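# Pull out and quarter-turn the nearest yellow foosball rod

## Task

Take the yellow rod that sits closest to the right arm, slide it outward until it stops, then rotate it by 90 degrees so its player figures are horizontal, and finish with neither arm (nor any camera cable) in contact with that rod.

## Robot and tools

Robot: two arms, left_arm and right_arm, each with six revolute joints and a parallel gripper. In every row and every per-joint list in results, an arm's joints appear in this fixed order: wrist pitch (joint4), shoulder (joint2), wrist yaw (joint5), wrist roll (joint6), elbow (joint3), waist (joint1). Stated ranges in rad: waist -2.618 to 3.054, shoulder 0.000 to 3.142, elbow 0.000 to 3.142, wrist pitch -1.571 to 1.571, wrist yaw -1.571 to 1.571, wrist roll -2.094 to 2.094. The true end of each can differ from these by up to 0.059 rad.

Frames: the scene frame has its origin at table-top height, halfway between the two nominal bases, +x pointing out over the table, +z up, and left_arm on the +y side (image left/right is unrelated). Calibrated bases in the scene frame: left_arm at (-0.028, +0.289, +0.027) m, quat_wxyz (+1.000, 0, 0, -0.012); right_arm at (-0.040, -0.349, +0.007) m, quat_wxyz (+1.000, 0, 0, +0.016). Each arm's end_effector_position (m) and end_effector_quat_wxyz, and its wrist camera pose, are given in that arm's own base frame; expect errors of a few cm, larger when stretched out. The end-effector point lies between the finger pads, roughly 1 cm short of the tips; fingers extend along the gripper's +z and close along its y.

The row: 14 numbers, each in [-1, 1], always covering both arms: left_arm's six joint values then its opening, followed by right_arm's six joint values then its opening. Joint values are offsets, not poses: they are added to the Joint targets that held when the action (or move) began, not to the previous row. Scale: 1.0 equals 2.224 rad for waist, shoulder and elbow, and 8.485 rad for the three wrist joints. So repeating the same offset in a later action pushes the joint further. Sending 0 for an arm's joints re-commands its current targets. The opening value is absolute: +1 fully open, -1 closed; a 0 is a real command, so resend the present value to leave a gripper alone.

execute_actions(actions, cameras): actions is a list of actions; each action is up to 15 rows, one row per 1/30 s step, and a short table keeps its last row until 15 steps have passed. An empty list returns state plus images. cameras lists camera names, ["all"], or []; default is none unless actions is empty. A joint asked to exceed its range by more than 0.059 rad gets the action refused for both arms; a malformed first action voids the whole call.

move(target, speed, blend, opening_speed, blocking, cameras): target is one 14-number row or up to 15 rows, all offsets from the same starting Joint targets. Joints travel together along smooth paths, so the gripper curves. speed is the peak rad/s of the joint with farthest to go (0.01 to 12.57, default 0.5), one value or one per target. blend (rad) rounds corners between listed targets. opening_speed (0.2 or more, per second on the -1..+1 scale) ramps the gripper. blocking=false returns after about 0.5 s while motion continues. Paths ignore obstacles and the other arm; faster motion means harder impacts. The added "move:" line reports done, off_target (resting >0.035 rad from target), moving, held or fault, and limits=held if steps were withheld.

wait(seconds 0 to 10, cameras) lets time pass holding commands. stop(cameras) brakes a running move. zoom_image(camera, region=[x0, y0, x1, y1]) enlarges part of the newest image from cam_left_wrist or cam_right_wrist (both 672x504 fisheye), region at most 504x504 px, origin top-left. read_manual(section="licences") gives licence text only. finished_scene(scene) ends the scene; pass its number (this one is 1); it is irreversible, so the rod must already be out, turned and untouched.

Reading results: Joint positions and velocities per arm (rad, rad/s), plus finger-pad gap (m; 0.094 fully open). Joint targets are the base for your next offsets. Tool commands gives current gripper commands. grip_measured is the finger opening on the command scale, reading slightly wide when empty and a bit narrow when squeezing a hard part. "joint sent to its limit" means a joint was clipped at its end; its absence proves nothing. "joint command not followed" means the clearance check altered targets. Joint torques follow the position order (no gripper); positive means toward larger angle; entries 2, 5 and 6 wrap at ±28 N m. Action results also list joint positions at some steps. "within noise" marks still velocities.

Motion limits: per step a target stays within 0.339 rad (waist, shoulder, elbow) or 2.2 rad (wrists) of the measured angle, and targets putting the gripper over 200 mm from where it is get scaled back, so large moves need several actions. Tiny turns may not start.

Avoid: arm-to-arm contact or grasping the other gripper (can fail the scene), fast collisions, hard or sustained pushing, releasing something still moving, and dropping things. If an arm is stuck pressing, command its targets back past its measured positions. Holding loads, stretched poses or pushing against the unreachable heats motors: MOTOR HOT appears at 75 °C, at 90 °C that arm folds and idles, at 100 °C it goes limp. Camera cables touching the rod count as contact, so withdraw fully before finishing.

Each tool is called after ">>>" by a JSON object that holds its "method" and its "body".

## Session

>>> {"method": "execute_actions", "body": {"actions": []}}

Scene clock: 0.00 s.
left_arm: end_effector_position=(+0.4127, +0.0165, +0.1264) grip_measured=+1.000 end_effector_quat_wxyz=(+0.618, -0.002, +0.786, +0.007) | right_arm: end_effector_position=(+0.3903, -0.0463, +0.1052) grip_measured=+1.000 end_effector_quat_wxyz=(+0.587, +0.098, +0.798, -0.097)
Joint names: [wrist pitch, shoulder, wrist yaw, wrist roll, elbow, waist]
Joint positions: left_arm=[0.901 1.55 0.039 0.018 0.411 0.054 0.094] | right_arm=[0.871 1.537 0.276 0.046 0.357 0.003 0.094]
Joint velocities: within noise
Joint torques (N m): no reading
Heat: left arm: 41 °C; right arm: 39 °C.
Joint targets: left_arm=[0.889 1.548 0.039 0.019 0.413 0.054] | right_arm=[0.861 1.534 0.277 0.048 0.360 0.003]
Tool commands: left_gripper/opening=+1.0 right_gripper/opening=+1.0
camera_calibration:
cam_left_wrist: T_world_to_cam=[[-0.0177666, -0.985889, 0.166453, -0.00796993], [-0.580802, -0.125334, -0.804339, 0.378982], [0.813851, -0.110967, -0.570379, -0.140833], [0, 0, 0, 1]] pos_world=[0.334589, 0.0240143, 0.225829]
cam_right_wrist: T_world_to_cam=[[-0.259, -0.939853, 0.222701, 0.0247898], [-0.669431, 0.00846419, -0.742826, 0.372487], [0.696262, -0.341475, -0.631359, -0.103415], [0, 0, 0, 1]] pos_world=[0.327779, -0.0151678, 0.20588]

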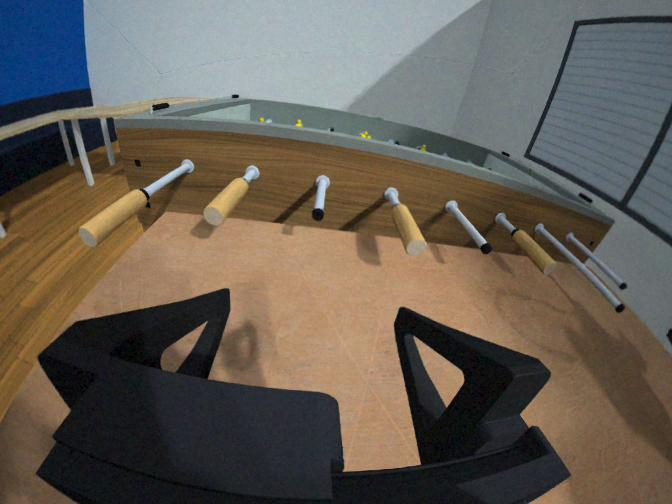

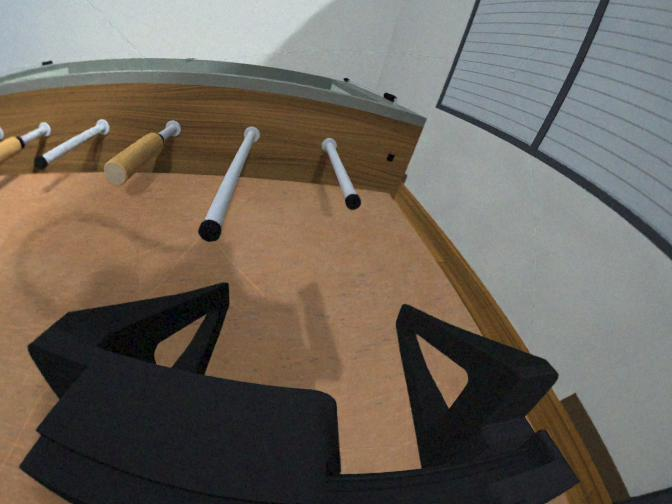

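>>> {"method": "move", "body": {"target": [[0,0,0,0,0,0,1,-0.0127,0.0839,0,0,0.1833,0,1],[0,0,0,0,0,0,1,-0.0127,0.0839,0.0249,-0.0999,0.1833,0.1936,1],[0,0,0,0,0,0,1,0.0199,0.3516,0.0249,-0.0999,0.3489,0.1936,1]], "speed": 0.7, "blend": [0.05,0.1,0], "cameras": ["all"]}}

Scene clock: 26.13 s.
left_arm: end_effector_position=(+0.4127, +0.0165, +0.1264) grip_measured=+1.000 end_effector_quat_wxyz=(+0.618, -0.002, +0.786, +0.007) | right_arm: end_effector_position=(+0.5510, +0.1613, +0.0758) grip_measured=+1.000 end_effector_quat_wxyz=(+0.583, -0.300, +0.694, -0.298)
Joint names: [wrist pitch, shoulder, wrist yaw, wrist roll, elbow, waist]
Joint positions: left_arm=[0.901 1.55 0.039 0.018 0.411 0.054 0.094] | right_arm=[1.019 2.294 0.488 -0.805 1.113 0.429 0.094]
Joint torques (N m): left_arm=[1.85 -6.78 -0.02 0.02 5.67 -0.06] | right_arm=[1.79 -8.9 0.09 0.06 6.79 0.44]
Heat: left arm: 41 °C; right arm: 40 °C.
Joint targets: left_arm=[0.889 1.548 0.039 0.019 0.413 0.054] | right_arm=[1.030 2.316 0.489 -0.800 1.136 0.434]
move: done
camera_calibration:
cam_left_wrist: T_world_to_cam=[[-0.0177666, -0.985889, 0.166453, -0.00796993], [-0.580802, -0.125334, -0.804339, 0.378982], [0.813851, -0.110967, -0.570379, -0.140833], [0, 0, 0, 1]] pos_world=[0.334589, 0.0240143, 0.225829]
cam_right_wrist: T_world_to_cam=[[0.0440835, -0.49175, 0.86962, -0.0201861], [-0.510711, -0.759221, -0.403433, 0.467131], [0.858622, -0.426339, -0.284611, -0.264899], [0, 0, 0, 1]] pos_world=[0.466907, 0.231792, 0.130617]

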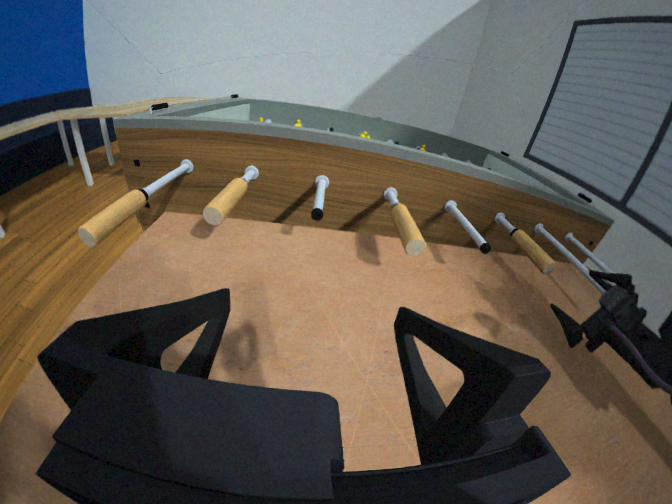

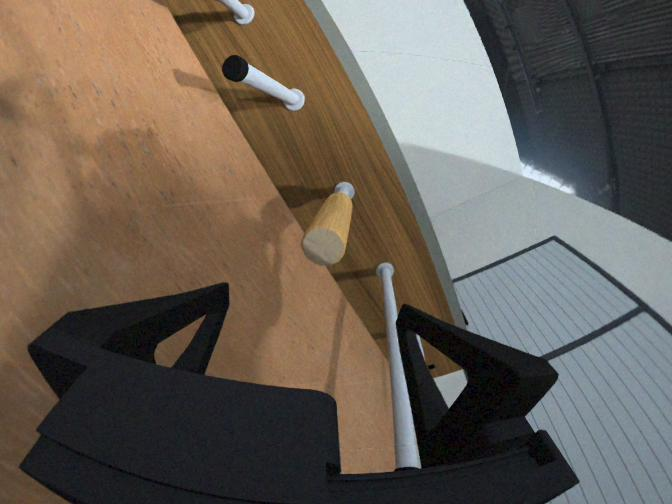

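>>> {"method": "move", "body": {"target": [[0,0,0,0,0,0,1,-0.0371,0.1484,-0.0128,0,0.3031,-0.0463,1],[0,0,0,0,0,0,1,-0.0371,0.1484,-0.0128,0,0.3031,-0.0463,-0.6],[0,0,0,0,0,0,1,0.0025,0.038,-0.0027,0,0.0511,-0.0078,-0.6],[0,0,0,0,0,0,1,0.0370,-0.0357,0.0131,0,-0.1454,0.0527,-0.6]], "speed": [0.5,0.5,0.5,0.4], "blend": [0,0,0.05,0], "opening_speed": 1.5, "cameras": ["all"]}}

Scene clock: 47.63 s.
left_arm: end_effector_position=(+0.4127, +0.0165, +0.1264) grip_measured=+1.000 end_effector_quat_wxyz=(+0.618, -0.002, +0.786, +0.007) | right_arm: end_effector_position=(+0.5005, +0.1756, +0.0759) grip_measured=-0.284 end_effector_quat_wxyz=(+0.619, -0.274, +0.674, -0.296)
Joint names: [wrist pitch, shoulder, wrist yaw, wrist roll, elbow, waist]
Joint positions: left_arm=[0.901 1.55 0.039 0.018 0.411 0.054 0.094] | right_arm=[1.289 2.283 0.579 -0.794 0.923 0.52 0.034]
Joint torques (N m): left_arm=[1.86 -6.75 0 0.01 5.64 -0.02] | right_arm=[2.14 -13.5 0.31 -0.07 -4.12 2.77]
Heat: left arm: 41 °C; right arm: 42 °C.
Joint targets: left_arm=[0.889 1.548 0.039 0.019 0.413 0.054] | right_arm=[1.344 2.237 0.600 -0.800 0.812 0.551]
move: off_target (right_arm); right_arm: the elbow is farthest, 0.111 rad from its target
camera_calibration:
cam_left_wrist: T_world_to_cam=[[-0.0177666, -0.985889, 0.166453, -0.00796993], [-0.580802, -0.125334, -0.804339, 0.378982], [0.813851, -0.110967, -0.570379, -0.140833], [0, 0, 0, 1]] pos_world=[0.334589, 0.0240143, 0.225829]
cam_right_wrist: T_world_to_cam=[[-0.0303468, -0.528919, 0.848129, 0.0343725], [-0.472682, -0.740051, -0.478431, 0.435498], [0.88071, -0.415414, -0.227553, -0.232814], [0, 0, 0, 1]] pos_world=[0.411937, 0.243757, 0.126226]

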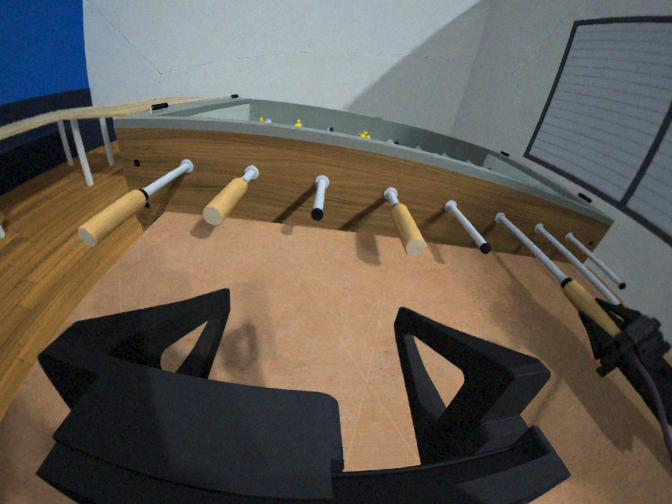

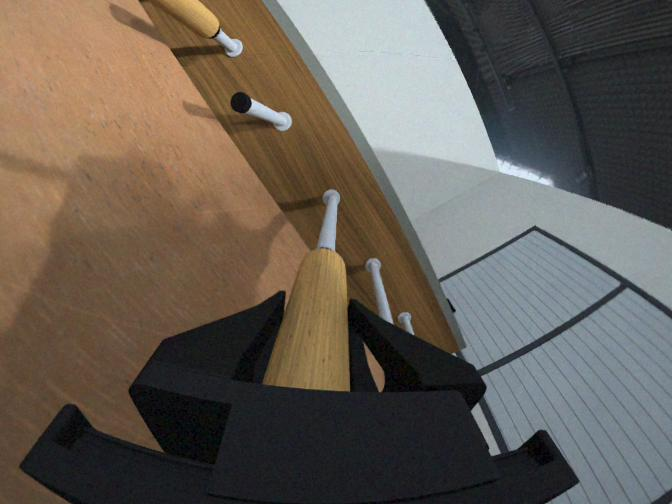

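>>> {"method": "move", "body": {"target": [[0,0,0,0,0,0,1,0.0077,-0.0247,0.0041,0,-0.054,0.0157,-0.6],[0,0,0,0,0,0,1,0,0,0,0,0,0,-0.6],[0,0,0,0,0,0,1,-0.002,0.01,-0.0007,0.1915,0.025,-0.004,-0.6],[0,0,0,0,0,0,1,-0.0044,0.0261,-0.0014,0.1915,0.0553,-0.0081,-0.6]], "speed": [0.3,0.6,0.8,0.6], "cameras": ["all"]}}

Scene clock: 58.20 s.
left_arm: end_effector_position=(+0.4127, +0.0165, +0.1264) grip_measured=+1.000 end_effector_quat_wxyz=(+0.618, -0.002, +0.786, +0.007) | right_arm: end_effector_position=(+0.5023, +0.1760, +0.0767) grip_measured=-0.305 end_effector_quat_wxyz=(+0.642, +0.278, +0.672, +0.241)
Joint names: [wrist pitch, shoulder, wrist yaw, wrist roll, elbow, waist]
Joint positions: left_arm=[0.901 1.55 0.039 0.018 0.411 0.054 0.094] | right_arm=[1.291 2.28 0.541 0.787 0.92 0.508 0.033]
Joint torques (N m): left_arm=[1.85 -6.8 -0.01 0.02 5.65 -0.06] | right_arm=[1.79 -8.46 0.58 0.47 5.37 2.24]
Heat: left arm: 41 °C; right arm: 44 °C.
Joint targets: left_arm=[0.889 1.548 0.039 0.019 0.413 0.054] | right_arm=[1.306 2.295 0.588 0.825 0.936 0.533]
move: off_target (right_arm); right_arm: the wrist yaw is farthest, 0.047 rad from its target
camera_calibration:
cam_left_wrist: T_world_to_cam=[[-0.0177666, -0.985889, 0.166453, -0.00796993], [-0.580802, -0.125334, -0.804339, 0.378982], [0.813851, -0.110967, -0.570379, -0.140833], [0, 0, 0, 1]] pos_world=[0.334589, 0.0240143, 0.225829]
cam_right_wrist: T_world_to_cam=[[-0.108892, -0.836312, -0.537331, 0.233815], [-0.425332, 0.527764, -0.735226, 0.209877], [0.898463, 0.148484, -0.41318, -0.327932], [0, 0, 0, 1]] pos_world=[0.409363, 0.133469, 0.144449]

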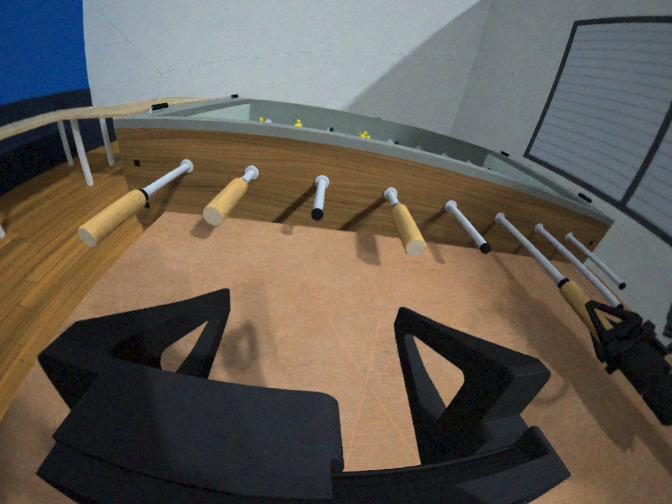

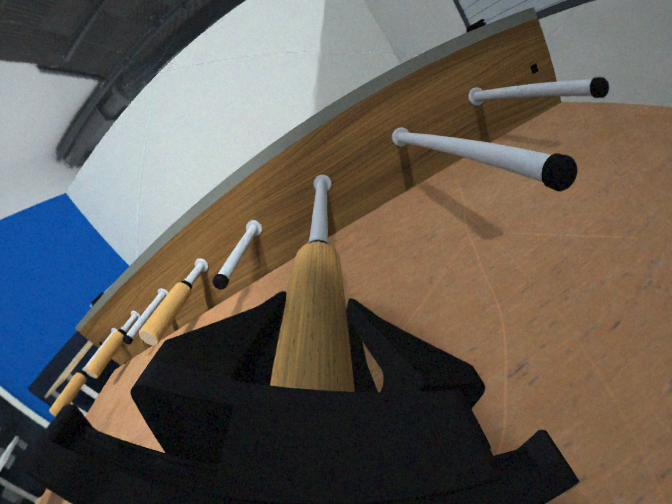

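>>> {"method": "move", "body": {"target": [[0,0,0,0,0,0,1,0,0,0,0,0,0,0.9],[0,0,0,0,0,0,1,-0.0159,-0.1272,0.0140,0,-0.1326,0.0535,0.9]], "opening_speed": 2, "cameras": ["all"]}}

Scene clock: 67.47 s.
left_arm: end_effector_position=(+0.4127, +0.0165, +0.1264) grip_measured=+1.000 end_effector_quat_wxyz=(+0.618, -0.002, +0.786, +0.007) | right_arm: end_effector_position=(+0.4255, +0.1785, +0.0894) grip_measured=+0.898 end_effector_quat_wxyz=(+0.623, +0.280, +0.701, +0.206)
Joint names: [wrist pitch, shoulder, wrist yaw, wrist roll, elbow, waist]
Joint positions: left_arm=[0.901 1.55 0.039 0.018 0.411 0.054 0.094] | right_arm=[1.19 2.029 0.698 0.818 0.656 0.646 0.089]
Joint torques (N m): left_arm=[1.86 -6.82 0 0.01 5.63 0.01] | right_arm=[1.44 -9.05 0.23 0.08 2.91 0.58]
Heat: left arm: 41 °C; right arm: 44 °C.
Joint targets: left_arm=[0.889 1.548 0.039 0.019 0.413 0.054] | right_arm=[1.171 2.012 0.707 0.825 0.641 0.652]
move: done
camera_calibration:
cam_left_wrist: T_world_to_cam=[[-0.0177666, -0.985889, 0.166453, -0.00796993], [-0.580802, -0.125334, -0.804339, 0.378982], [0.813851, -0.110967, -0.570379, -0.140833], [0, 0, 0, 1]] pos_world=[0.334589, 0.0240143, 0.225829]
cam_right_wrist: T_world_to_cam=[[-0.169687, -0.857763, -0.485231, 0.259408], [-0.474892, 0.502605, -0.722403, 0.209593], [0.86353, 0.10785, -0.49263, -0.224917], [0, 0, 0, 1]] pos_world=[0.337775, 0.141425, 0.166482]

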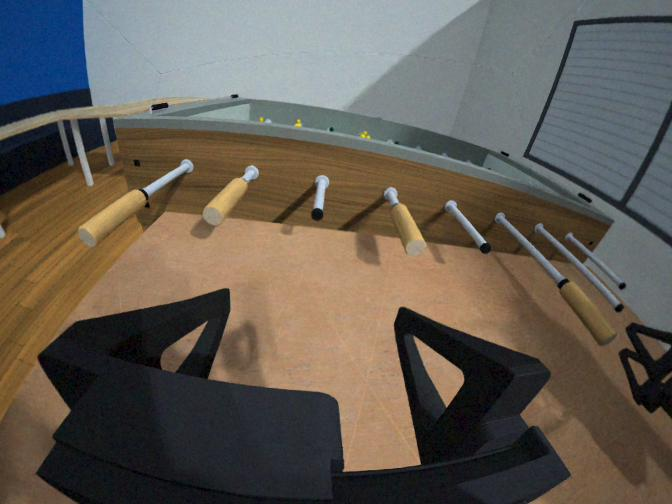

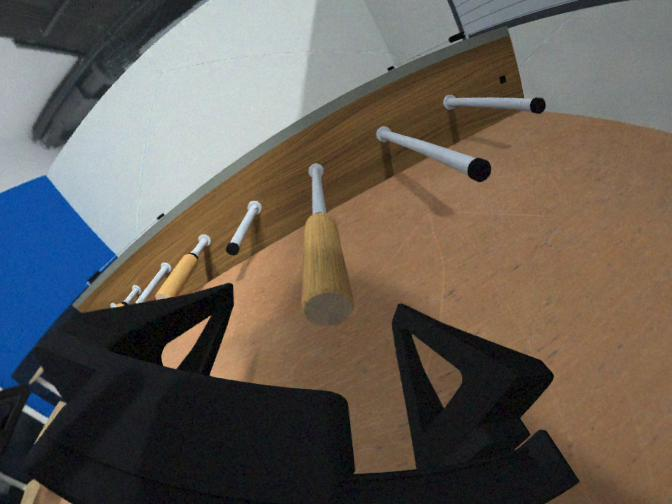

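>>> {"method": "finished_scene", "body": {"scene": 3}}

The scene is finished: the task was done.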